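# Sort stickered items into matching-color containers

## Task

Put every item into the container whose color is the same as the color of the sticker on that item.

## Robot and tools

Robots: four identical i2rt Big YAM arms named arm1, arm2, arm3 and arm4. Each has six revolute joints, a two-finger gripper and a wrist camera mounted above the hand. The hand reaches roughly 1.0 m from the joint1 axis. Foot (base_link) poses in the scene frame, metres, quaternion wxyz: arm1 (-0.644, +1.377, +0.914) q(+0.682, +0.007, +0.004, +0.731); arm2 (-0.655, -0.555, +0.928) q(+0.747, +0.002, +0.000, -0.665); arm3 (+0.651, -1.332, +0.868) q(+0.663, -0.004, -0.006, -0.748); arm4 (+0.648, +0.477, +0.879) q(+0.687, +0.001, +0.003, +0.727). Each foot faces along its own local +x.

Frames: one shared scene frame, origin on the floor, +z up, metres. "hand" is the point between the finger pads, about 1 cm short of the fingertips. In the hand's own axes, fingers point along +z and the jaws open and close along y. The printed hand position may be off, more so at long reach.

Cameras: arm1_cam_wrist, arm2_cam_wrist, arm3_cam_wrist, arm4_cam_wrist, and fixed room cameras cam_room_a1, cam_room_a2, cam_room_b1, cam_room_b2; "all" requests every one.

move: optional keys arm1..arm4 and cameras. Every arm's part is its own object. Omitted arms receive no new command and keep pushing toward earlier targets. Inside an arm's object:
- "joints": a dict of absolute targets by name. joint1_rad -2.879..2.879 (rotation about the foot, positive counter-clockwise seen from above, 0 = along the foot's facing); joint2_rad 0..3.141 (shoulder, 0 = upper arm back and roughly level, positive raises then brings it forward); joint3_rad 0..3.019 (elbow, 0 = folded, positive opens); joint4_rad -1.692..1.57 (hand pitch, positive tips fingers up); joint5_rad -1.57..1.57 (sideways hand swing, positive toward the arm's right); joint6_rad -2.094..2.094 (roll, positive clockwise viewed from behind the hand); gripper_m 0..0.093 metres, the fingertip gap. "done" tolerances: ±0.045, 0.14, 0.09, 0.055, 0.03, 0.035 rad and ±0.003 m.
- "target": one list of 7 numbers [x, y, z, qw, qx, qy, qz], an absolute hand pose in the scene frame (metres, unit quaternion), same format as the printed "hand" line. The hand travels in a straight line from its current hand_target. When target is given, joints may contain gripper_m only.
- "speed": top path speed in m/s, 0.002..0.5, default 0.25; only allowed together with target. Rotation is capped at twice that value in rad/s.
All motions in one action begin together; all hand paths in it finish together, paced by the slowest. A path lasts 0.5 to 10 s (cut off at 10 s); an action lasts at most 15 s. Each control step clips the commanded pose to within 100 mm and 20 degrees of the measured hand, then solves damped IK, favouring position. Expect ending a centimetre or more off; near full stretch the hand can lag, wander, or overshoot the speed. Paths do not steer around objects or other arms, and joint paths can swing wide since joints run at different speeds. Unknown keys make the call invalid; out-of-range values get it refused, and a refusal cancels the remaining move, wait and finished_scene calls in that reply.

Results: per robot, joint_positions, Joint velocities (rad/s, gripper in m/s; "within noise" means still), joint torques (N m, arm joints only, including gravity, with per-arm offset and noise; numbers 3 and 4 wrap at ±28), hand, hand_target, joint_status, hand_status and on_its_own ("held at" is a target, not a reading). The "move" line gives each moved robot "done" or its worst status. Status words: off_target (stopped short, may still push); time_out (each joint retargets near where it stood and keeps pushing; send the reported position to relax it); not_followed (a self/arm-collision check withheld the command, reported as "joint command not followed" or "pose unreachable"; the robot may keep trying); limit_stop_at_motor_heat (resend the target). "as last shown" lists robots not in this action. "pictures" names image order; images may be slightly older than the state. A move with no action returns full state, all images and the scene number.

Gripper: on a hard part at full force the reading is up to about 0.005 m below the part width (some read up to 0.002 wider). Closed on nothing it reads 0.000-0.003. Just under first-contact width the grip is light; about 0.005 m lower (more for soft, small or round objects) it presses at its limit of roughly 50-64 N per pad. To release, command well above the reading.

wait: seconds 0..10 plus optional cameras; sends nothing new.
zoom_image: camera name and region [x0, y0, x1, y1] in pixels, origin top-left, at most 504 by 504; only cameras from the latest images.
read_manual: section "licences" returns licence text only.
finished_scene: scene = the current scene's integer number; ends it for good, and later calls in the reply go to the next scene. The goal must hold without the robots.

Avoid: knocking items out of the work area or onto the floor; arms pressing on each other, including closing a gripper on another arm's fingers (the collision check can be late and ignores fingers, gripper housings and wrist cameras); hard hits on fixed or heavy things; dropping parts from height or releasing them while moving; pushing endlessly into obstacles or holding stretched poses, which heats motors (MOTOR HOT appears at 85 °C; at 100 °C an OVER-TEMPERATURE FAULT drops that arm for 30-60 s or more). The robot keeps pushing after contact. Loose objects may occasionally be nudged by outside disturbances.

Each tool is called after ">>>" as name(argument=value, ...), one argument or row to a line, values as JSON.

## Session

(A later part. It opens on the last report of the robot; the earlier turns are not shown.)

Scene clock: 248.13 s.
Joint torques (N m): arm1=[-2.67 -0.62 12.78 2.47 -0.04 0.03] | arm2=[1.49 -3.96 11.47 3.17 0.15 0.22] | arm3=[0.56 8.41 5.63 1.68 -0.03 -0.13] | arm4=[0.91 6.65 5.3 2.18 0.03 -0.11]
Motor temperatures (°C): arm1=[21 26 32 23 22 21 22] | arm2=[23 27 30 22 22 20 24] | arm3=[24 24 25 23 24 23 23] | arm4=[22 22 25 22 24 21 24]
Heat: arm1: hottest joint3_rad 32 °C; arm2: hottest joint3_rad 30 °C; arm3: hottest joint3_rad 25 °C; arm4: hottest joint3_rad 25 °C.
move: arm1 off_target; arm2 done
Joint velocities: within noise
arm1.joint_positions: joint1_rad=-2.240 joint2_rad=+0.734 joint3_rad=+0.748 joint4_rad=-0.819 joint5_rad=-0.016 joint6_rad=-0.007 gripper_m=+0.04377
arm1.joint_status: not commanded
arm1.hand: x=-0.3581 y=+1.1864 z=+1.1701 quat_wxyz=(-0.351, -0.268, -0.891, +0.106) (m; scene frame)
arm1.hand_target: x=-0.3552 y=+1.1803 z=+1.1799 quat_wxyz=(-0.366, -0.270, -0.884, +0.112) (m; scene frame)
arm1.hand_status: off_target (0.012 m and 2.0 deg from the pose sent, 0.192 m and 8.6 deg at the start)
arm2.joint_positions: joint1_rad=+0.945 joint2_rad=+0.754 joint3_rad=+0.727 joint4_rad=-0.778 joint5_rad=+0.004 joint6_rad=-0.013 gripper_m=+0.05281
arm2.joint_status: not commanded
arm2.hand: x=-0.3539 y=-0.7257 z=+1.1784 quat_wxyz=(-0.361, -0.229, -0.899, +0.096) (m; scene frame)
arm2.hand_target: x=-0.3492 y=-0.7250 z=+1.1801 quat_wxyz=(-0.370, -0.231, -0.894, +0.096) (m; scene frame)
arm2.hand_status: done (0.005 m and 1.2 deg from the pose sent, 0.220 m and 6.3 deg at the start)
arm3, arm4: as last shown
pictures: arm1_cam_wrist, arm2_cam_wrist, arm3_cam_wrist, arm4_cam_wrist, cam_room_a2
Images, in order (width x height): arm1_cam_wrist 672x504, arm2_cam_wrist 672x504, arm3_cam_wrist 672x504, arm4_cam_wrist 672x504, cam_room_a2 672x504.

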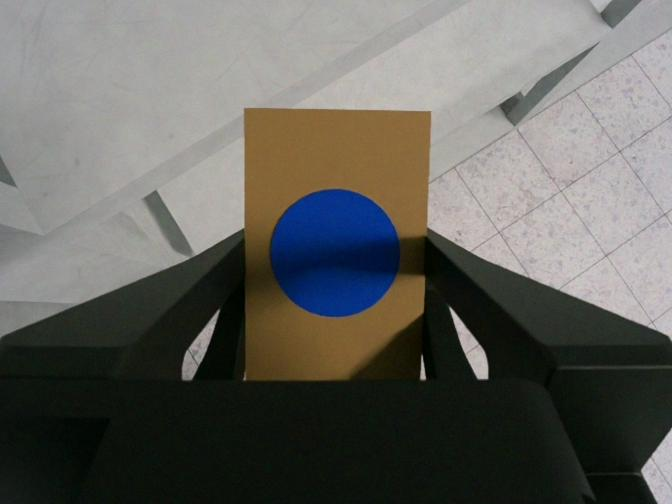

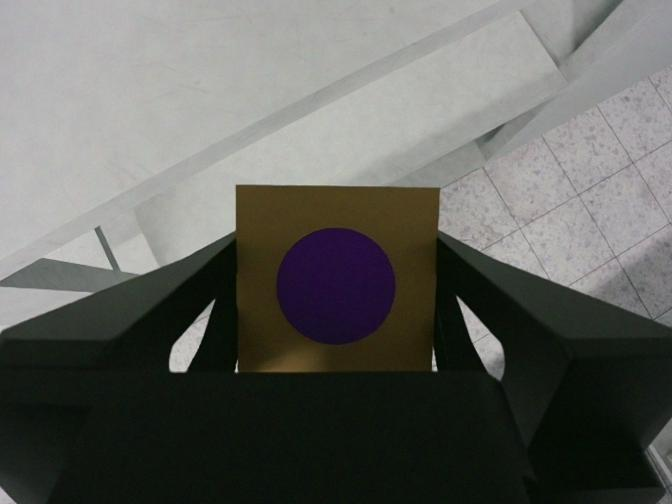

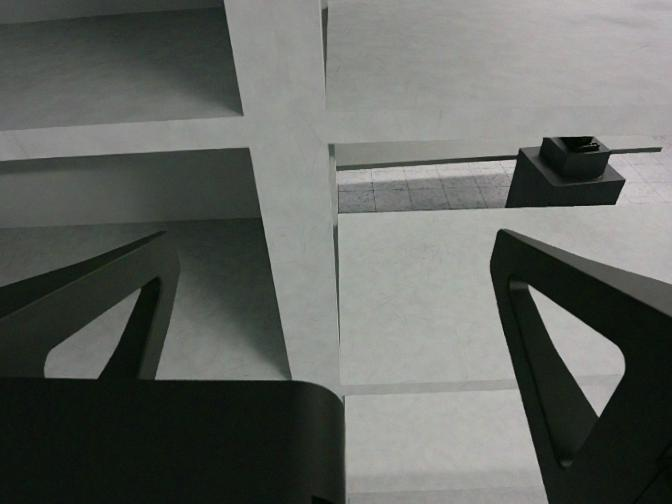

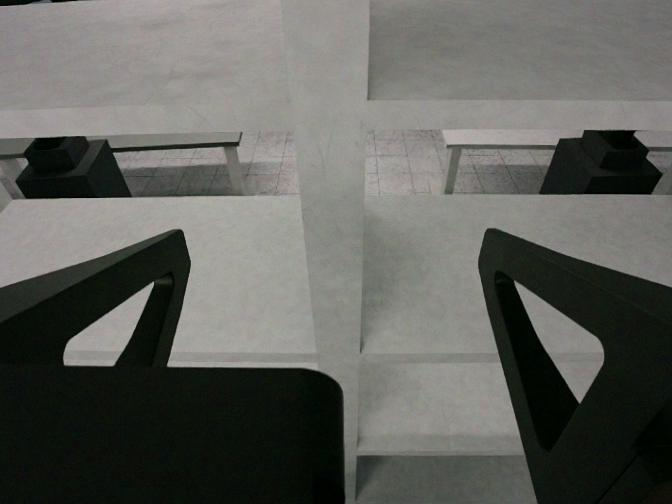

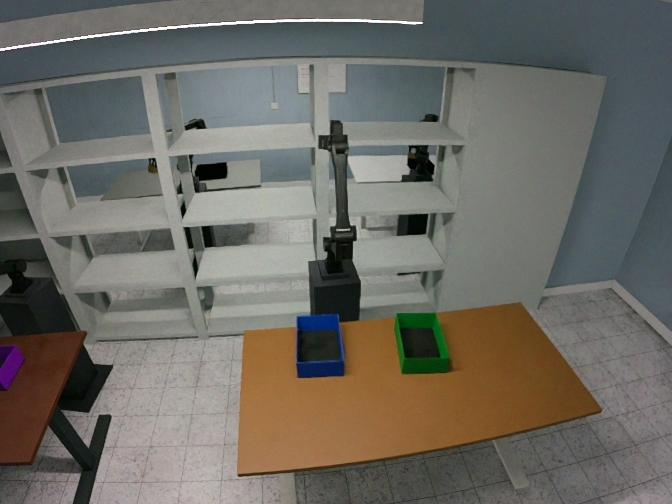

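>>> move(
  arm1={"target":[-0.335,1.168,1.13,0.366,0.27,0.8835,-0.112],"speed":0.15},
  arm2={"target":[-0.330,-0.735,1.13,0.3705,0.2313,0.8944,-0.0958]},
)

>>> move(
  arm1={"target":[-0.148,1.04,1.13,0.366,0.27,0.8835,-0.112],"speed":0.1},
  arm2={"target":[-0.148,-0.836,1.13,0.3705,0.2313,0.8944,-0.0958],"speed":0.1},
  cameras=["arm1_cam_wrist","arm2_cam_wrist","cam_room_b1","cam_room_b2","arm4_cam_wrist"],
)

Scene clock: 261.97 s.
Joint torques (N m): arm1=[-1.9 -1.2 12.51 2.06 0.11 0.11] | arm2=[1.55 -4.84 11.15 3.17 0.15 0.22] | arm3=[0.5 8.41 5.64 1.66 -0.02 -0.13] | arm4=[0.73 6.83 5.27 2.25 -0.02 -0.11]
Motor temperatures (°C): arm1=[21 25 32 23 22 21 22] | arm2=[23 26 30 22 22 20 24] | arm3=[24 24 25 23 24 23 23] | arm4=[22 22 25 22 24 21 24]
Heat: arm1: hottest joint3_rad 32 °C; arm2: hottest joint3_rad 30 °C; arm3: hottest joint3_rad 25 °C; arm4: hottest joint3_rad 25 °C.
move: arm1 off_target; arm2 done
Joint velocities: within noise
arm1.joint_positions: joint1_rad=-2.240 joint2_rad=+0.826 joint3_rad=+0.656 joint4_rad=-0.636 joint5_rad=-0.014 joint6_rad=-0.007 gripper_m=+0.04377
arm1.joint_status: not commanded
arm1.hand: x=-0.3396 y=+1.1728 z=+1.1204 quat_wxyz=(-0.351, -0.269, -0.891, +0.107) (m; scene frame)
arm1.hand_target: x=-0.3352 y=+1.1682 z=+1.1302 quat_wxyz=(-0.366, -0.270, -0.884, +0.112) (m; scene frame)
arm1.hand_status: off_target (0.012 m and 2.0 deg from the pose sent, 0.050 m and 2.0 deg at the start)
arm2.joint_positions: joint1_rad=+0.946 joint2_rad=+0.848 joint3_rad=+0.638 joint4_rad=-0.592 joint5_rad=+0.004 joint6_rad=-0.012 gripper_m=+0.05281
arm2.joint_status: not commanded
arm2.hand: x=-0.3344 y=-0.7361 z=+1.1295 quat_wxyz=(-0.362, -0.229, -0.898, +0.097) (m; scene frame)
arm2.hand_target: x=-0.3301 y=-0.7349 z=+1.1300 quat_wxyz=(-0.370, -0.231, -0.895, +0.096) (m; scene frame)
arm2.hand_status: done (0.005 m and 1.1 deg from the pose sent, 0.055 m and 1.2 deg at the start)
arm3, arm4: as last shown
pictures: none

Scene clock: 264.77 s.
Joint torques (N m): arm1=[-1.96 -9.35 16.91 2.07 0.1 0.07] | arm2=[1.32 -12.51 16.2 3.03 0.02 0.19] | arm3=[0.5 8.41 5.61 1.69 -0.03 -0.14] | arm4=[0.67 6.95 5.3 2.17 0.05 -0.11]
Motor temperatures (°C): arm1=[21 25 33 23 21 21 22] | arm2=[23 26 31 22 22 20 24] | arm3=[24 24 25 23 24 23 23] | arm4=[22 22 25 22 24 21 24]
Heat: arm1: hottest joint3_rad 33 °C; arm2: hottest joint3_rad 31 °C; arm3: hottest joint3_rad 25 °C; arm4: hottest joint3_rad 25 °C.
move: arm1 off_target; arm2 off_target
Joint velocities: within noise
arm1.joint_positions: joint1_rad=-2.240 joint2_rad=+1.464 joint3_rad=+1.096 joint4_rad=-0.480 joint5_rad=-0.013 joint6_rad=-0.007 gripper_m=+0.04377
arm1.joint_status: not commanded
arm1.hand: x=-0.1701 y=+1.0563 z=+1.0967 quat_wxyz=(-0.332, -0.271, -0.898, +0.101) (m; scene frame)
arm1.hand_target: x=-0.1505 y=+1.0418 z=+1.1307 quat_wxyz=(-0.366, -0.270, -0.883, +0.112) (m; scene frame)
arm1.hand_status: off_target (0.043 m and 4.4 deg from the pose sent, 0.233 m and 2.0 deg at the start)
arm2.joint_positions: joint1_rad=+0.946 joint2_rad=+1.436 joint3_rad=+1.023 joint4_rad=-0.442 joint5_rad=+0.004 joint6_rad=-0.012 gripper_m=+0.05281
arm2.joint_status: not commanded
arm2.hand: x=-0.1748 y=-0.8249 z=+1.1026 quat_wxyz=(-0.338, -0.231, -0.908, +0.090) (m; scene frame)
arm2.hand_target: x=-0.1504 y=-0.8345 z=+1.1307 quat_wxyz=(-0.371, -0.231, -0.894, +0.096) (m; scene frame)
arm2.hand_status: off_target (0.040 m and 4.0 deg from the pose sent, 0.211 m and 1.1 deg at the start)
arm3, arm4: as last shown
pictures: arm1_cam_wrist, arm2_cam_wrist, arm4_cam_wrist, cam_room_b1, cam_room_b2
Images, in order (width x height): arm1_cam_wrist 672x504, arm2_cam_wrist 672x504, arm4_cam_wrist 672x504, cam_room_b1 672x504, cam_room_b2 672x504.

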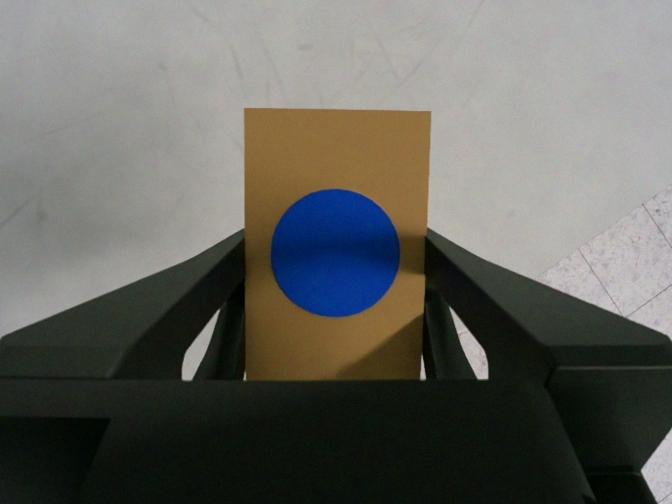

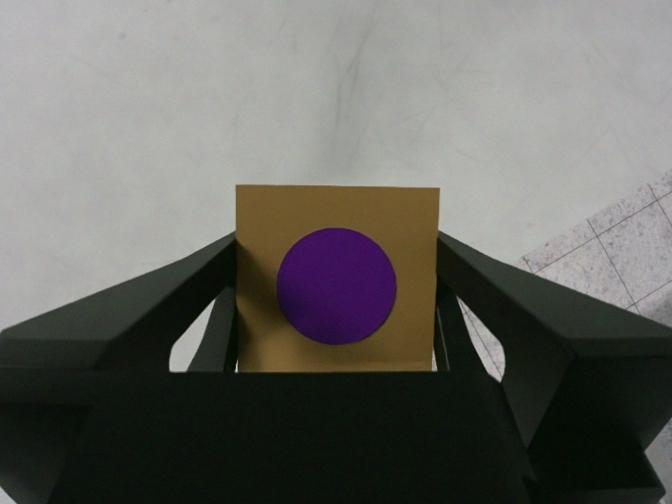

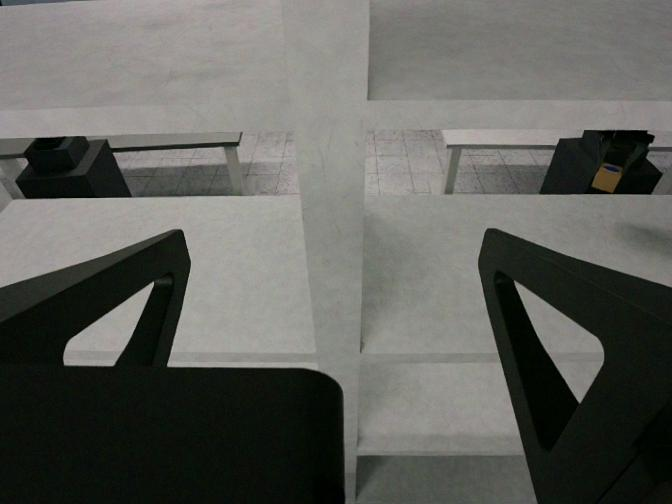

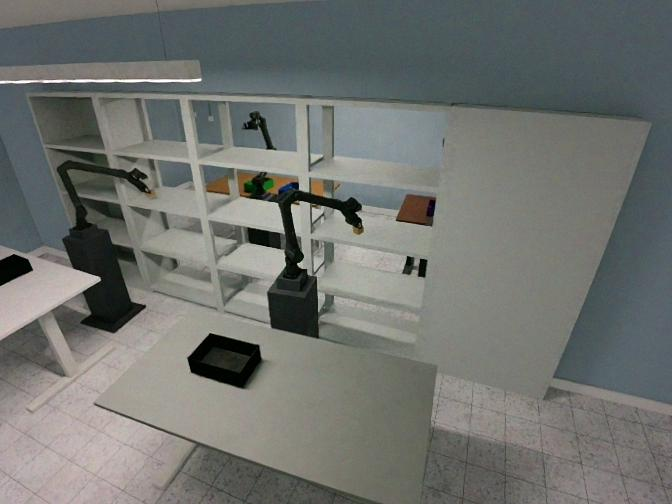

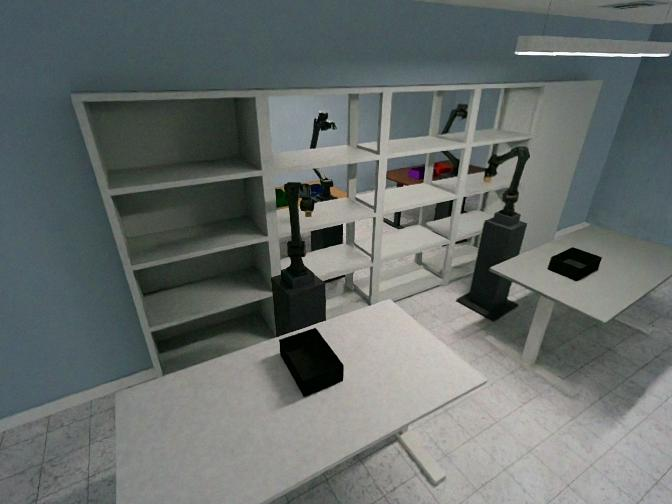

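>>> move(
  arm1={"target":[0.0,0.935,1.14,0.366,0.27,0.8835,-0.112],"speed":0.1},
  arm2={"target":[0.0,-0.917,1.14,0.3705,0.2313,0.8944,-0.0958],"speed":0.1},
  cameras=["arm1_cam_wrist","arm2_cam_wrist","arm4_cam_wrist","arm3_cam_wrist","cam_room_a2","cam_room_b2"],
)

Scene clock: 275.70 s.
Joint torques (N m): arm1=[-2.37 -17.67 17.92 0.92 -0.01 0.07] | arm2=[1.38 -19.14 17.11 1.63 0.04 0.19] | arm3=[0.56 8.29 5.61 1.68 -0.02 -0.13] | arm4=[0.79 7.47 5.39 2.22 -0.02 -0.09]
Motor temperatures (°C): arm1=[21 25 35 23 21 21 22] | arm2=[23 26 34 22 22 20 24] | arm3=[24 24 25 23 24 23 23] | arm4=[22 22 25 22 24 21 24]
Heat: arm1: hottest joint3_rad 35 °C; arm2: hottest joint3_rad 34 °C; arm3: hottest joint3_rad 25 °C; arm4: hottest joint3_rad 25 °C.
move: arm1 off_target; arm2 off_target
Joint velocities: within noise
arm1.joint_positions: joint1_rad=-2.240 joint2_rad=+1.921 joint3_rad=+1.726 joint4_rad=-0.626 joint5_rad=-0.013 joint6_rad=-0.007 gripper_m=+0.04377
arm1.joint_status: not commanded
arm1.hand: x=-0.0134 y=+0.9490 z=+1.1098 quat_wxyz=(-0.343, -0.270, -0.894, +0.105) (m; scene frame)
arm1.hand_target: x=-0.0019 y=+0.9364 z=+1.1402 quat_wxyz=(-0.366, -0.270, -0.883, +0.112) (m; scene frame)
arm1.hand_status: off_target (0.036 m and 3.0 deg from the pose sent, 0.213 m and 4.4 deg at the start)
arm2.joint_positions: joint1_rad=+0.946 joint2_rad=+1.846 joint3_rad=+1.578 joint4_rad=-0.547 joint5_rad=+0.004 joint6_rad=-0.012 gripper_m=+0.05281
arm2.joint_status: not commanded
arm2.hand: x=-0.0195 y=-0.9114 z=+1.1227 quat_wxyz=(-0.356, -0.230, -0.901, +0.095) (m; scene frame)
arm2.hand_target: x=-0.0014 y=-0.9160 z=+1.1402 quat_wxyz=(-0.371, -0.231, -0.894, +0.096) (m; scene frame)
arm2.hand_status: off_target (0.027 m and 1.8 deg from the pose sent, 0.201 m and 4.0 deg at the start)
arm3, arm4: as last shown
pictures: arm1_cam_wrist, arm2_cam_wrist, arm3_cam_wrist, arm4_cam_wrist, cam_room_a2, cam_room_b2
Images, in order (width x height): arm1_cam_wrist 672x504, arm2_cam_wrist 672x504, arm3_cam_wrist 672x504, arm4_cam_wrist 672x504, cam_room_a2 672x504, cam_room_b2 672x504.

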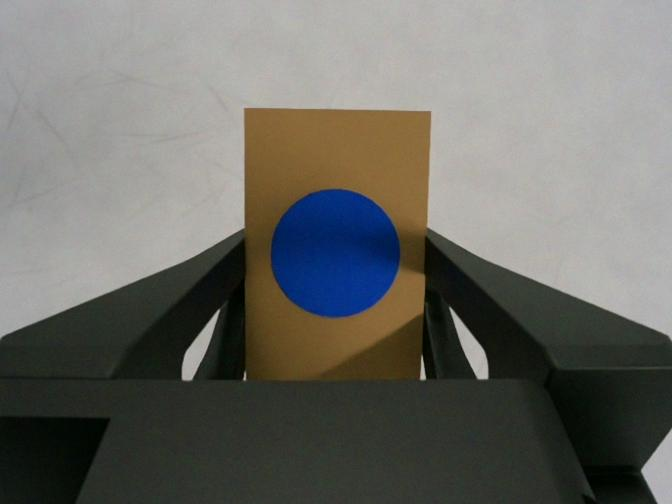

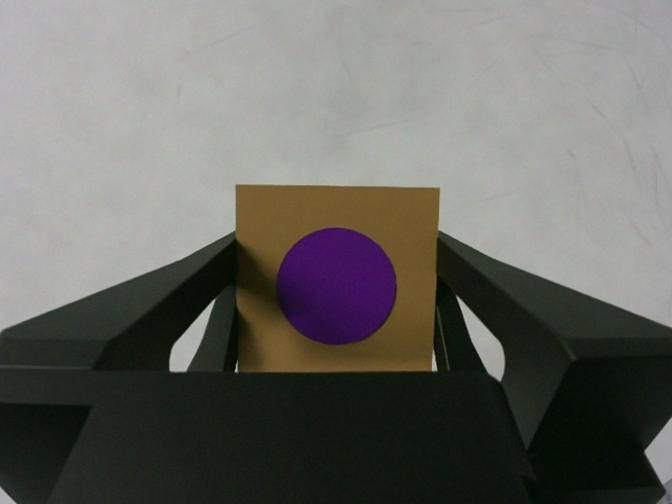

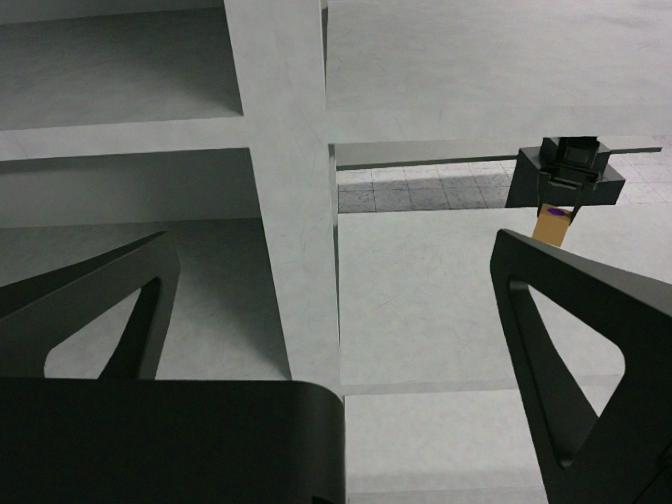

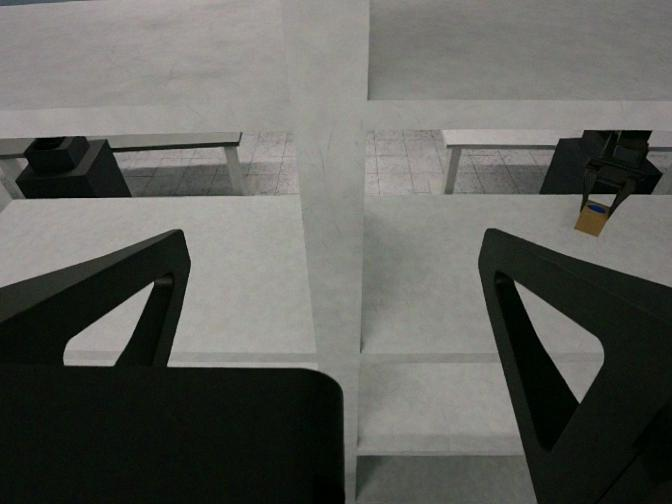

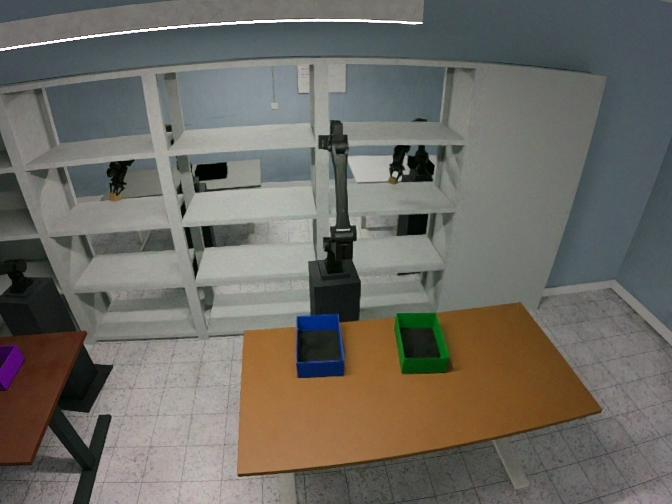

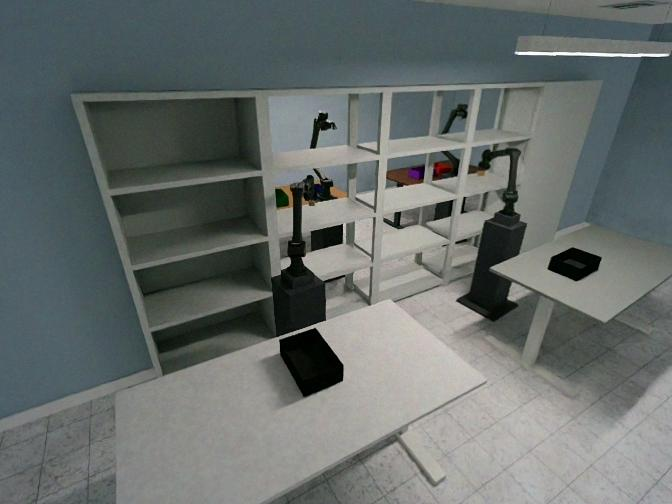

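>>> move(
  arm1={"target":[0.0,0.94,1.075,0.2475,0.2824,0.9237,-0.0757],"speed":0.1},
  arm2={"target":[0.0,-0.917,1.065,0.2505,0.2419,0.9351,-0.0648],"speed":0.1},
  cameras=["arm1_cam_wrist","arm2_cam_wrist","arm4_cam_wrist","arm3_cam_wrist"],
)

Scene clock: 285.07 s.
Joint torques (N m): arm1=[-1.44 -19.08 17.54 0.94 0.1 0.06] | arm2=[1.32 -21.25 16.57 1.21 0.03 0.2] | arm3=[0.56 8.35 5.6 1.69 -0.02 -0.12] | arm4=[0.91 6.77 5.39 2.32 0 -0.07]
Motor temperatures (°C): arm1=[21 25 37 23 21 21 23] | arm2=[23 26 37 22 22 20 24] | arm3=[24 24 25 23 24 23 23] | arm4=[22 22 25 22 24 21 24]
Heat: arm1: hottest joint3_rad 37 °C; arm2: hottest joint3_rad 37 °C; arm3: hottest joint3_rad 25 °C; arm4: hottest joint3_rad 25 °C.
move: arm1 off_target; arm2 off_target
Joint velocities: within noise
arm1.joint_positions: joint1_rad=-2.240 joint2_rad=+2.075 joint3_rad=+1.904 joint4_rad=-0.912 joint5_rad=-0.011 joint6_rad=-0.007 gripper_m=+0.04377
arm1.joint_status: not commanded
arm1.hand: x=-0.0165 y=+0.9502 z=+1.0484 quat_wxyz=(-0.225, -0.282, -0.930, +0.068) (m; scene frame)
arm1.hand_target: x=-0.0015 y=+0.9412 z=+1.0754 quat_wxyz=(-0.248, -0.282, -0.924, +0.076) (m; scene frame)
arm1.hand_status: off_target (0.033 m and 2.9 deg from the pose sent, 0.038 m and 12.1 deg at the start)
arm2.joint_positions: joint1_rad=+0.946 joint2_rad=+2.007 joint3_rad=+1.731 joint4_rad=-0.801 joint5_rad=+0.004 joint6_rad=-0.012 gripper_m=+0.05281
arm2.joint_status: not commanded
arm2.hand: x=-0.0193 y=-0.9112 z=+1.0512 quat_wxyz=(-0.237, -0.239, -0.940, +0.063) (m; scene frame)
arm2.hand_target: x=-0.0012 y=-0.9162 z=+1.0652 quat_wxyz=(-0.251, -0.242, -0.935, +0.065) (m; scene frame)
arm2.hand_status: off_target (0.024 m and 1.7 deg from the pose sent, 0.061 m and 13.3 deg at the start)
arm3.joint_positions: joint1_rad=-1.440 joint2_rad=+0.438 joint3_rad=+1.596 joint4_rad=-1.246 joint5_rad=+0.001 joint6_rad=+0.008 gripper_m=+0.09398
arm3.joint_status: not commanded
arm3.hand: x=+0.5420 y=-1.3228 z=+1.5479 quat_wxyz=(-0.011, -0.738, +0.004, +0.675) (m; scene frame)
arm3.hand_target: x=+0.5368 y=-1.3218 z=+1.5475 quat_wxyz=(-0.005, -0.742, +0.005, +0.670) (m; scene frame)
arm3.hand_status: not commanded
arm4.joint_positions: joint1_rad=+1.517 joint2_rad=+0.452 joint3_rad=+1.593 joint4_rad=-1.270 joint5_rad=+0.002 joint6_rad=+0.014 gripper_m=+0.09399
arm4.joint_status: not commanded
arm4.hand: x=+0.5352 y=+0.4801 z=+1.5520 quat_wxyz=(+0.006, +0.750, -0.006, -0.662) (m; scene frame)
arm4.hand_target: x=+0.5378 y=+0.4795 z=+1.5599 quat_wxyz=(+0.003, +0.740, +0.001, -0.673) (m; scene frame)
arm4.hand_status: not commanded
pictures: arm1_cam_wrist, arm2_cam_wrist, arm3_cam_wrist, arm4_cam_wrist
Images, in order (width x height): arm1_cam_wrist 672x504, arm2_cam_wrist 672x504, arm3_cam_wrist 672x504, arm4_cam_wrist 672x504.

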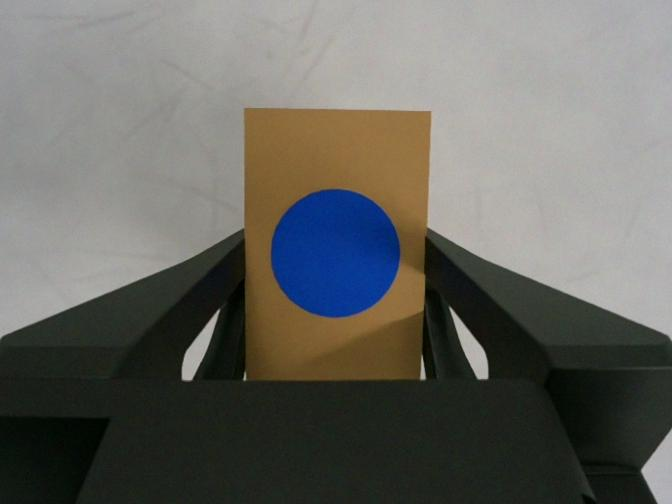

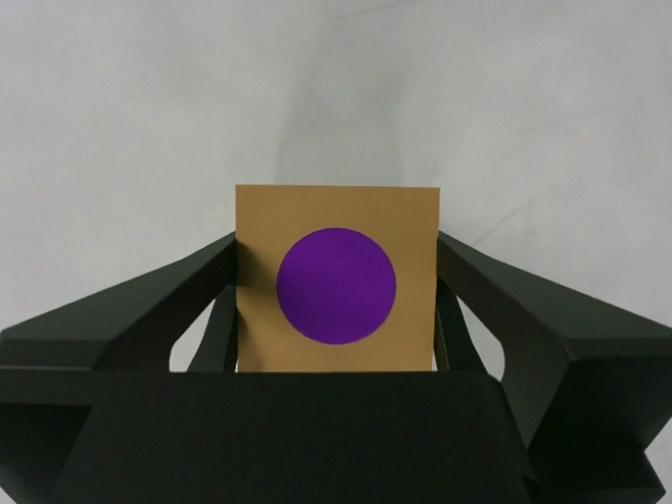

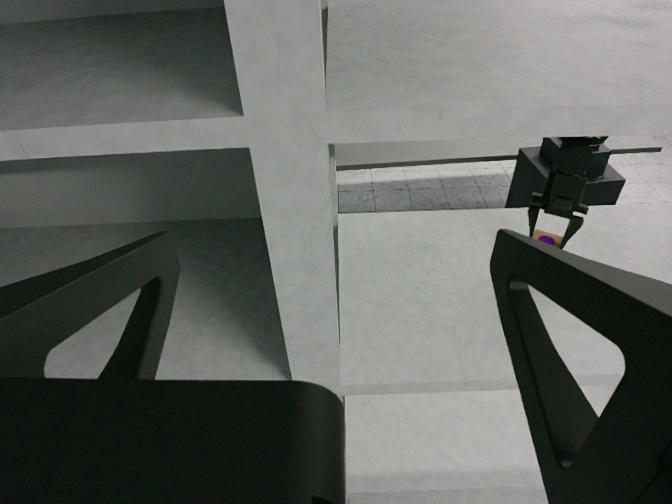

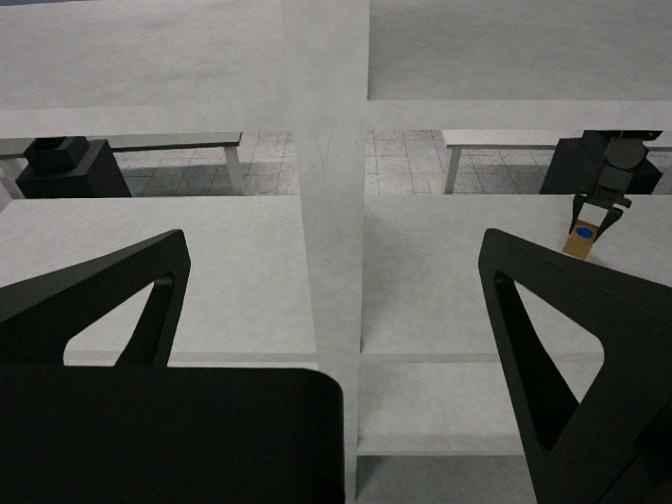

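>>> move(
  arm1={"target":[0.0,0.94,1.055,0.2475,0.2824,0.9237,-0.0757],"speed":0.04},
  arm2={"target":[0.0,-0.917,1.045,0.2505,0.2419,0.9351,-0.0648],"speed":0.04},
)

>>> move(
  arm1={"target":[0.0,0.94,1.04,0.2475,0.2824,0.9237,-0.0757],"speed":0.04},
  arm2={"target":[0.0,-0.917,1.03,0.2505,0.2419,0.9351,-0.0648],"speed":0.04},
  cameras=["arm1_cam_wrist","arm2_cam_wrist","arm4_cam_wrist"],
)

Scene clock: 293.97 s.
Joint torques (N m): arm1=[-1.79 -18.96 14.72 1.81 0.09 0.03] | arm2=[1.32 -20.72 14.27 2.48 0.02 0.2] | arm3=[0.56 8.29 5.59 1.66 -0.03 -0.13] | arm4=[0.5 7.06 5.16 2.17 0.02 -0.1]
Motor temperatures (°C): arm1=[21 26 37 23 21 21 23] | arm2=[23 26 36 22 22 20 25] | arm3=[24 24 25 23 24 23 23] | arm4=[22 22 26 22 24 21 24]
Heat: arm1: hottest joint3_rad 37 °C; arm2: hottest joint3_rad 36 °C; arm3: hottest joint3_rad 25 °C; arm4: hottest joint3_rad 26 °C.
move: arm1 off_target; arm2 off_target
Joint velocities: within noise
arm1.joint_positions: joint1_rad=-2.240 joint2_rad=+2.084 joint3_rad=+1.904 joint4_rad=-0.898 joint5_rad=-0.011 joint6_rad=-0.007 gripper_m=+0.04377
arm1.joint_status: not commanded
arm1.hand: x=-0.0141 y=+0.9484 z=+1.0428 quat_wxyz=(-0.226, -0.282, -0.930, +0.069) (m; scene frame)
arm1.hand_target: x=-0.0007 y=+0.9406 z=+1.0554 quat_wxyz=(-0.248, -0.282, -0.924, +0.076) (m; scene frame)
arm1.hand_status: off_target (0.020 m and 2.6 deg from the pose sent, 0.021 m and 2.9 deg at the start)
arm2.joint_positions: joint1_rad=+0.946 joint2_rad=+2.015 joint3_rad=+1.731 joint4_rad=-0.791 joint5_rad=+0.004 joint6_rad=-0.012 gripper_m=+0.05281
arm2.joint_status: not commanded
arm2.hand: x=-0.0174 y=-0.9122 z=+1.0462 quat_wxyz=(-0.237, -0.239, -0.939, +0.063) (m; scene frame)
arm2.hand_target: x=-0.0008 y=-0.9164 z=+1.0451 quat_wxyz=(-0.251, -0.242, -0.935, +0.065) (m; scene frame)
arm2.hand_status: off_target (0.018 m and 1.6 deg from the pose sent, 0.021 m and 1.7 deg at the start)
arm3, arm4: as last shown
pictures: none

Scene clock: 294.93 s.
Joint torques (N m): arm1=[-1.85 -18.43 12.78 1.95 0.12 0.1] | arm2=[1.26 -20.25 12.55 2.59 0.03 0.2] | arm3=[0.56 8.41 5.61 1.65 -0.03 -0.12] | arm4=[0.97 6.83 5.34 2.25 0 -0.08]
Motor temperatures (°C): arm1=[21 26 37 23 21 21 23] | arm2=[23 26 36 22 22 20 25] | arm3=[24 24 25 23 24 23 23] | arm4=[22 22 26 22 24 21 24]
Heat: arm1: hottest joint3_rad 37 °C; arm2: hottest joint3_rad 36 °C; arm3: hottest joint3_rad 25 °C; arm4: hottest joint3_rad 26 °C.
move: arm1 done; arm2 off_target
Joint velocities: within noise
arm1.joint_positions: joint1_rad=-2.240 joint2_rad=+2.095 joint3_rad=+1.904 joint4_rad=-0.866 joint5_rad=-0.011 joint6_rad=-0.007 gripper_m=+0.04377
arm1.joint_status: not commanded
arm1.hand: x=-0.0082 y=+0.9443 z=+1.0390 quat_wxyz=(-0.237, -0.281, -0.927, +0.072) (m; scene frame)
arm1.hand_target: x=-0.0001 y=+0.9403 z=+1.0403 quat_wxyz=(-0.248, -0.282, -0.924, +0.076) (m; scene frame)
arm1.hand_status: done (0.009 m and 1.4 deg from the pose sent, 0.017 m and 2.7 deg at the start)
arm2.joint_positions: joint1_rad=+0.946 joint2_rad=+2.021 joint3_rad=+1.731 joint4_rad=-0.758 joint5_rad=+0.004 joint6_rad=-0.012 gripper_m=+0.05281
arm2.joint_status: not commanded
arm2.hand: x=-0.0114 y=-0.9156 z=+1.0458 quat_wxyz=(-0.250, -0.238, -0.936, +0.067) (m; scene frame)
arm2.hand_target: x=-0.0008 y=-0.9164 z=+1.0302 quat_wxyz=(-0.251, -0.242, -0.935, +0.065) (m; scene frame)
arm2.hand_status: off_target (0.019 m and 0.5 deg from the pose sent, 0.024 m and 1.6 deg at the start)
arm3, arm4: as last shown
pictures: arm1_cam_wrist, arm2_cam_wrist, arm4_cam_wrist
Images, in order (width x height): arm1_cam_wrist 672x504, arm2_cam_wrist 672x504, arm4_cam_wrist 672x504.

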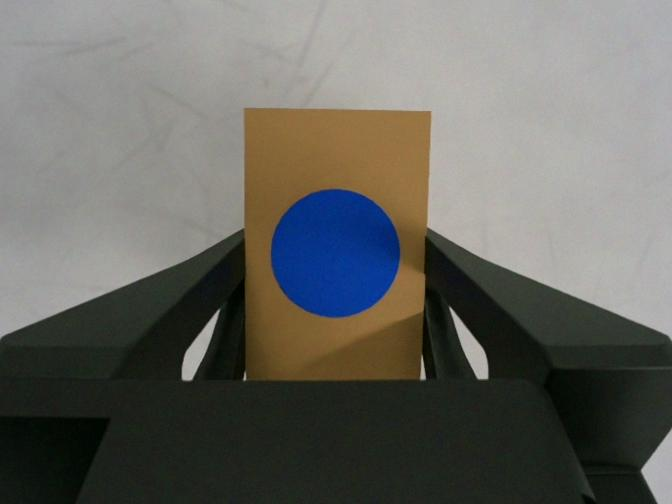

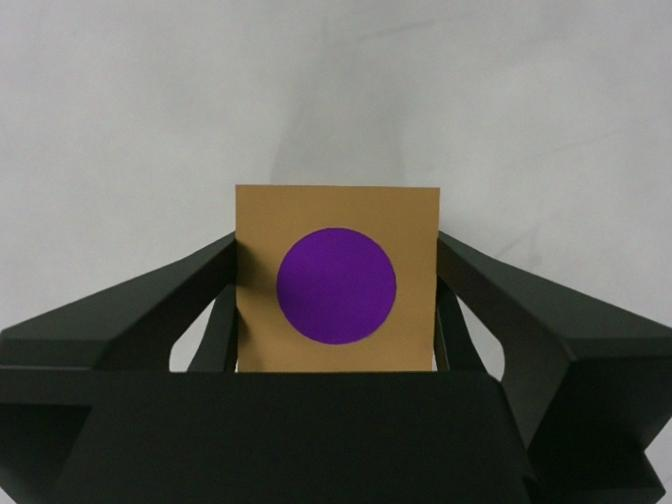

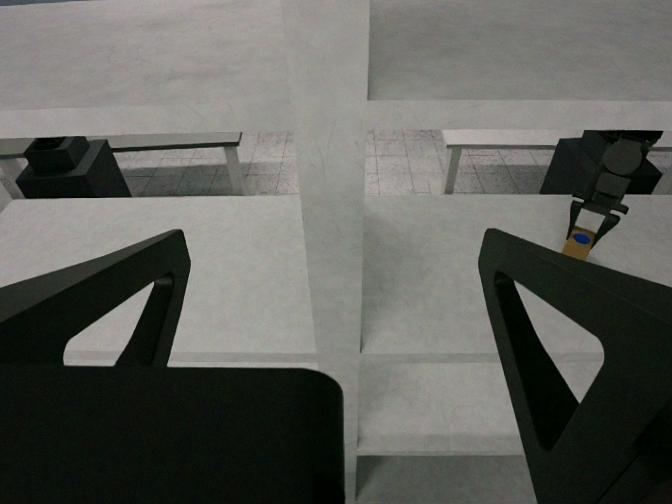

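>>> move(
  arm1={"target":[0.0,0.94,1.025,0.2475,0.2824,0.9237,-0.0757],"speed":0.04},
  arm2={"target":[0.0,-0.917,1.015,0.2505,0.2419,0.9351,-0.0648],"speed":0.04},
)

>>> move(
  arm1={"target":[0.0,0.94,1.01,0.2475,0.2824,0.9237,-0.0757],"speed":0.04},
  arm2={"target":[0.0,-0.917,1.0,0.2505,0.2419,0.9351,-0.0648],"speed":0.04},
  cameras=["arm1_cam_wrist","arm2_cam_wrist","arm4_cam_wrist"],
)

Scene clock: 301.67 s.
Joint torques (N m): arm1=[-1.73 -19.25 11.48 1.99 0.11 0.09] | arm2=[1.2 -19.78 10.81 2.71 0.05 0.19] | arm3=[0.56 8.29 5.63 1.63 -0.04 -0.13] | arm4=[0.79 7 5.37 2.18 0.01 -0.11]
Motor temperatures (°C): arm1=[21 26 36 23 21 21 23] | arm2=[23 27 35 22 22 20 25] | arm3=[24 24 25 23 24 23 23] | arm4=[22 22 26 22 24 21 24]
Heat: arm1: hottest joint3_rad 36 °C; arm2: hottest joint3_rad 35 °C; arm3: hottest joint3_rad 25 °C; arm4: hottest joint3_rad 26 °C.
move: arm1 done; arm2 off_target
Joint velocities: within noise
arm1.joint_positions: joint1_rad=-2.240 joint2_rad=+2.106 joint3_rad=+1.894 joint4_rad=-0.833 joint5_rad=-0.011 joint6_rad=-0.007 gripper_m=+0.04377
arm1.joint_status: not commanded
arm1.hand: x=-0.0050 y=+0.9421 z=+1.0293 quat_wxyz=(-0.242, -0.281, -0.926, +0.074) (m; scene frame)
arm1.hand_target: x=+0.0000 y=+0.9402 z=+1.0250 quat_wxyz=(-0.247, -0.282, -0.924, +0.076) (m; scene frame)
arm1.hand_status: done (0.007 m and 0.8 deg from the pose sent, 0.017 m and 1.4 deg at the start)
arm2.joint_positions: joint1_rad=+0.946 joint2_rad=+2.027 joint3_rad=+1.731 joint4_rad=-0.727 joint5_rad=+0.004 joint6_rad=-0.012 gripper_m=+0.05281
arm2.joint_status: not commanded
arm2.hand: x=-0.0057 y=-0.9188 z=+1.0455 quat_wxyz=(-0.261, -0.237, -0.933, +0.070) (m; scene frame)
arm2.hand_target: x=-0.0013 y=-0.9162 z=+1.0154 quat_wxyz=(-0.250, -0.242, -0.935, +0.065) (m; scene frame)
arm2.hand_status: off_target (0.031 m and 1.5 deg from the pose sent, 0.033 m and 0.5 deg at the start)
arm3, arm4: as last shown
pictures: none

Scene clock: 302.63 s.
Joint torques (N m): arm1=[-1.44 -18.73 10.92 1.81 0.11 0.06] | arm2=[1.26 -19.37 9.16 2.71 0.05 0.19] | arm3=[0.62 8.35 5.61 1.68 -0.03 -0.14] | arm4=[0.73 6.59 5.34 2.29 0 -0.11]
Motor temperatures (°C): arm1=[21 26 36 23 21 21 23] | arm2=[23 27 35 22 22 20 25] | arm3=[24 24 25 23 24 23 23] | arm4=[22 22 26 22 24 21 24]
Heat: arm1: hottest joint3_rad 36 °C; arm2: hottest joint3_rad 35 °C; arm3: hottest joint3_rad 25 °C; arm4: hottest joint3_rad 26 °C.
move: arm1 off_target; arm2 off_target
Joint velocities: within noise
arm1.joint_positions: joint1_rad=-2.240 joint2_rad=+2.108 joint3_rad=+1.878 joint4_rad=-0.799 joint5_rad=-0.010 joint6_rad=-0.007 gripper_m=+0.04377
arm1.joint_status: not commanded
arm1.hand: x=-0.0031 y=+0.9406 z=+1.0239 quat_wxyz=(-0.249, -0.280, -0.924, +0.076) (m; scene frame)
arm1.hand_target: x=-0.0002 y=+0.9403 z=+1.0101 quat_wxyz=(-0.247, -0.282, -0.924, +0.076) (m; scene frame)
arm1.hand_status: off_target (0.014 m and 0.3 deg from the pose sent, 0.020 m and 0.7 deg at the start)
arm2.joint_positions: joint1_rad=+0.946 joint2_rad=+2.032 joint3_rad=+1.731 joint4_rad=-0.695 joint5_rad=+0.004 joint6_rad=-0.012 gripper_m=+0.05281
arm2.joint_status: not commanded
arm2.hand: x=+0.0002 y=-0.9221 z=+1.0462 quat_wxyz=(-0.274, -0.236, -0.929, +0.073) (m; scene frame)
arm2.hand_target: x=-0.0021 y=-0.9158 z=+1.0012 quat_wxyz=(-0.250, -0.242, -0.935, +0.065) (m; scene frame)
arm2.hand_status: off_target (0.047 m and 3.0 deg from the pose sent, 0.046 m and 1.5 deg at the start)
arm3, arm4: as last shown
pictures: arm1_cam_wrist, arm2_cam_wrist, arm4_cam_wrist
Images, in order (width x height): arm1_cam_wrist 672x504, arm2_cam_wrist 672x504, arm4_cam_wrist 672x504.

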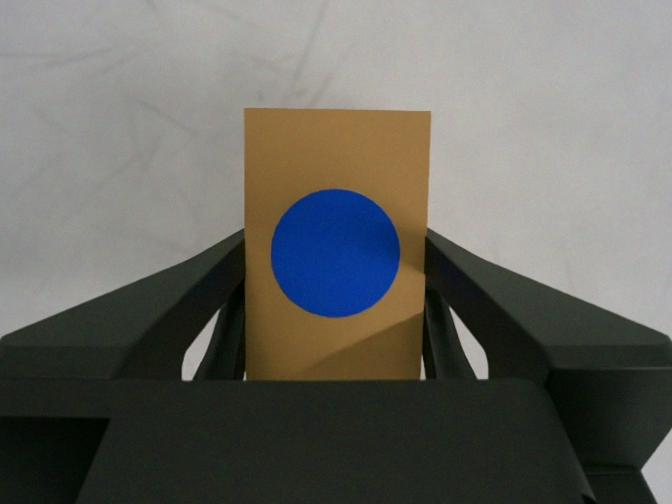

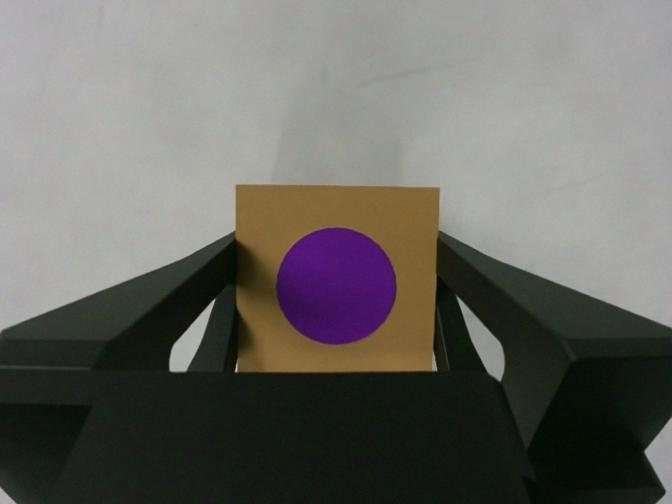

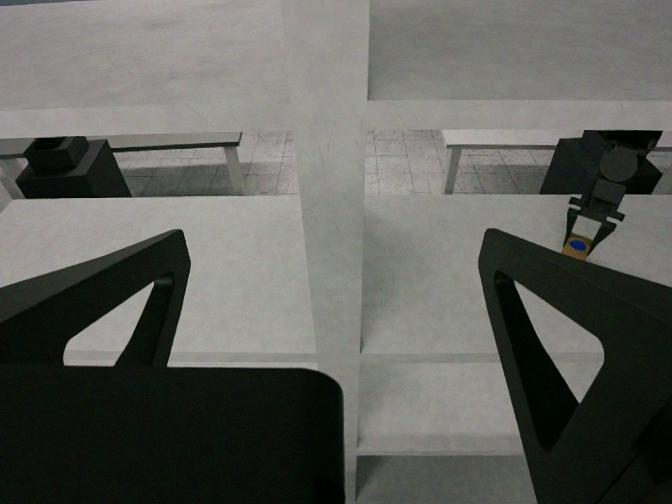

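>>> move(
  arm1={"target":[0.0,0.94,0.993,0.2475,0.2824,0.9237,-0.0757],"speed":0.04},
  arm2={"target":[0.0,-0.917,1.042,0.2505,0.2419,0.9351,-0.0648],"speed":0.08},
  cameras=["arm1_cam_wrist","arm4_cam_wrist"],
)

>>> move(
  arm2={"joints":{"gripper_m":0.075}},
  cameras=["arm2_cam_wrist"],
)

Scene clock: 309.30 s.
Joint torques (N m): arm1=[-1.26 -17.14 9.78 1.89 0.12 0.14] | arm2=[1.26 -22.07 13.64 0.58 0.05 0.15] | arm3=[0.62 8.29 5.6 1.65 -0.02 -0.13] | arm4=[0.85 6.83 5.3 2.14 0.05 -0.09]
Motor temperatures (°C): arm1=[21 26 36 23 21 21 23] | arm2=[23 27 34 22 22 20 25] | arm3=[24 24 25 23 24 23 23] | arm4=[22 22 26 22 24 21 24]
Heat: arm1: hottest joint3_rad 36 °C; arm2: hottest joint3_rad 34 °C; arm3: hottest joint3_rad 25 °C; arm4: hottest joint3_rad 26 °C.
move: arm1 off_target; arm2 done
Joint velocities: within noise
arm1.joint_positions: joint1_rad=-2.240 joint2_rad=+2.108 joint3_rad=+1.866 joint4_rad=-0.761 joint5_rad=-0.010 joint6_rad=-0.007 gripper_m=+0.04377
arm1.joint_status: not commanded
arm1.hand: x=+0.0007 y=+0.9380 z=+1.0230 quat_wxyz=(-0.261, -0.279, -0.921, +0.080) (m; scene frame)
arm1.hand_target: x=-0.0008 y=+0.9406 z=+0.9934 quat_wxyz=(-0.247, -0.282, -0.924, +0.076) (m; scene frame)
arm1.hand_status: off_target (0.030 m and 1.7 deg from the pose sent, 0.031 m and 0.3 deg at the start)
arm2.joint_positions: joint1_rad=+0.946 joint2_rad=+2.032 joint3_rad=+1.738 joint4_rad=-0.735 joint5_rad=+0.004 joint6_rad=-0.008 gripper_m=+0.05281
arm2.joint_status: not commanded
arm2.hand: x=-0.0052 y=-0.9191 z=+1.0444 quat_wxyz=(-0.259, -0.240, -0.933, +0.069) (m; scene frame)
arm2.hand_target: x=-0.0001 y=-0.9168 z=+1.0422 quat_wxyz=(-0.251, -0.242, -0.935, +0.065) (m; scene frame)
arm2.hand_status: done (0.006 m and 1.1 deg from the pose sent, 0.007 m and 3.0 deg at the start)
arm3, arm4: as last shown
pictures: arm1_cam_wrist, arm4_cam_wrist
Images, in order (width x height): arm1_cam_wrist 672x504, arm4_cam_wrist 672x504.

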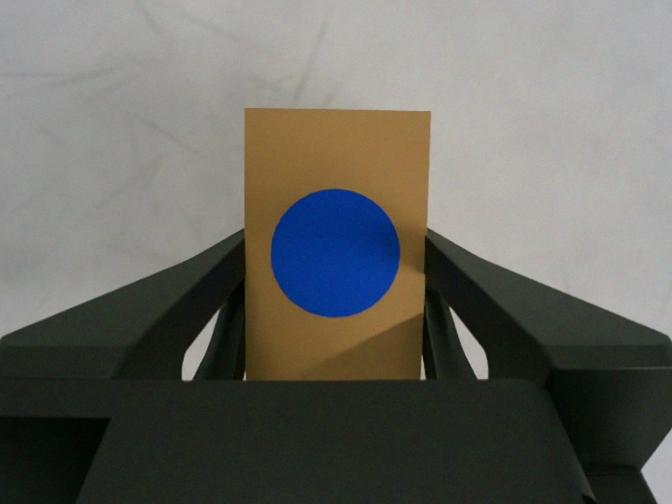

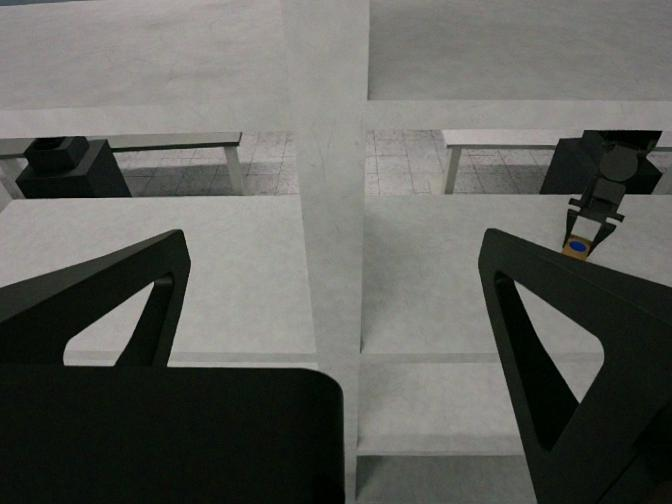

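Scene clock: 309.80 s.
Joint torques (N m): arm1=[-1.79 -17.61 9.63 1.92 0.14 0.05] | arm2=[1.38 -21.71 13.57 1.17 0.04 0.15] | arm3=[0.56 8.29 5.61 1.66 -0.01 -0.13] | arm4=[1.44 7.24 5.52 2.29 -0.02 -0.1]
Motor temperatures (°C): arm1=[21 26 36 23 21 21 23] | arm2=[23 27 34 22 22 20 25] | arm3=[24 24 25 23 24 23 23] | arm4=[22 22 26 22 24 21 24]
Heat: arm1: hottest joint3_rad 36 °C; arm2: hottest joint3_rad 34 °C; arm3: hottest joint3_rad 25 °C; arm4: hottest joint3_rad 26 °C.
move: arm2 done
Joint velocities: within noise
arm1, arm3, arm4: as last shown
arm2.joint_positions: joint1_rad=+0.946 joint2_rad=+2.033 joint3_rad=+1.738 joint4_rad=-0.750 joint5_rad=+0.004 joint6_rad=-0.007 gripper_m=+0.07494
arm2.joint_status: all done
arm2.hand: x=-0.0080 y=-0.9175 z=+1.0422 quat_wxyz=(-0.252, -0.240, -0.935, +0.067) (m; scene frame)
arm2.hand_target: x=-0.0001 y=-0.9168 z=+1.0421 quat_wxyz=(-0.251, -0.242, -0.935, +0.065) (m; scene frame)
arm2.hand_status: not commanded
pictures: arm2_cam_wrist
Images, in order (width x height): arm2_cam_wrist 672x504.

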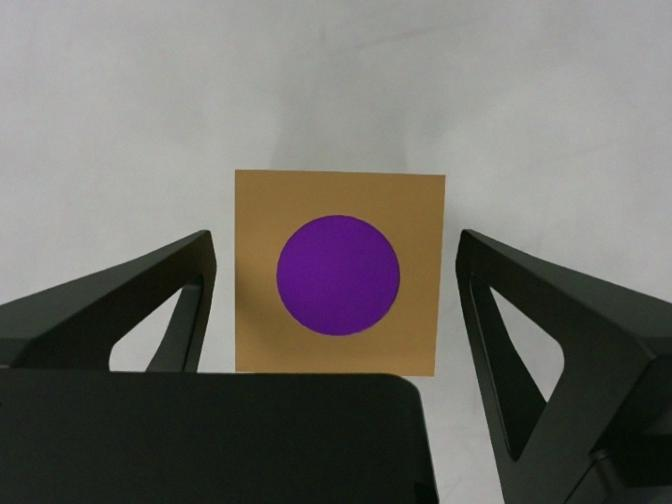

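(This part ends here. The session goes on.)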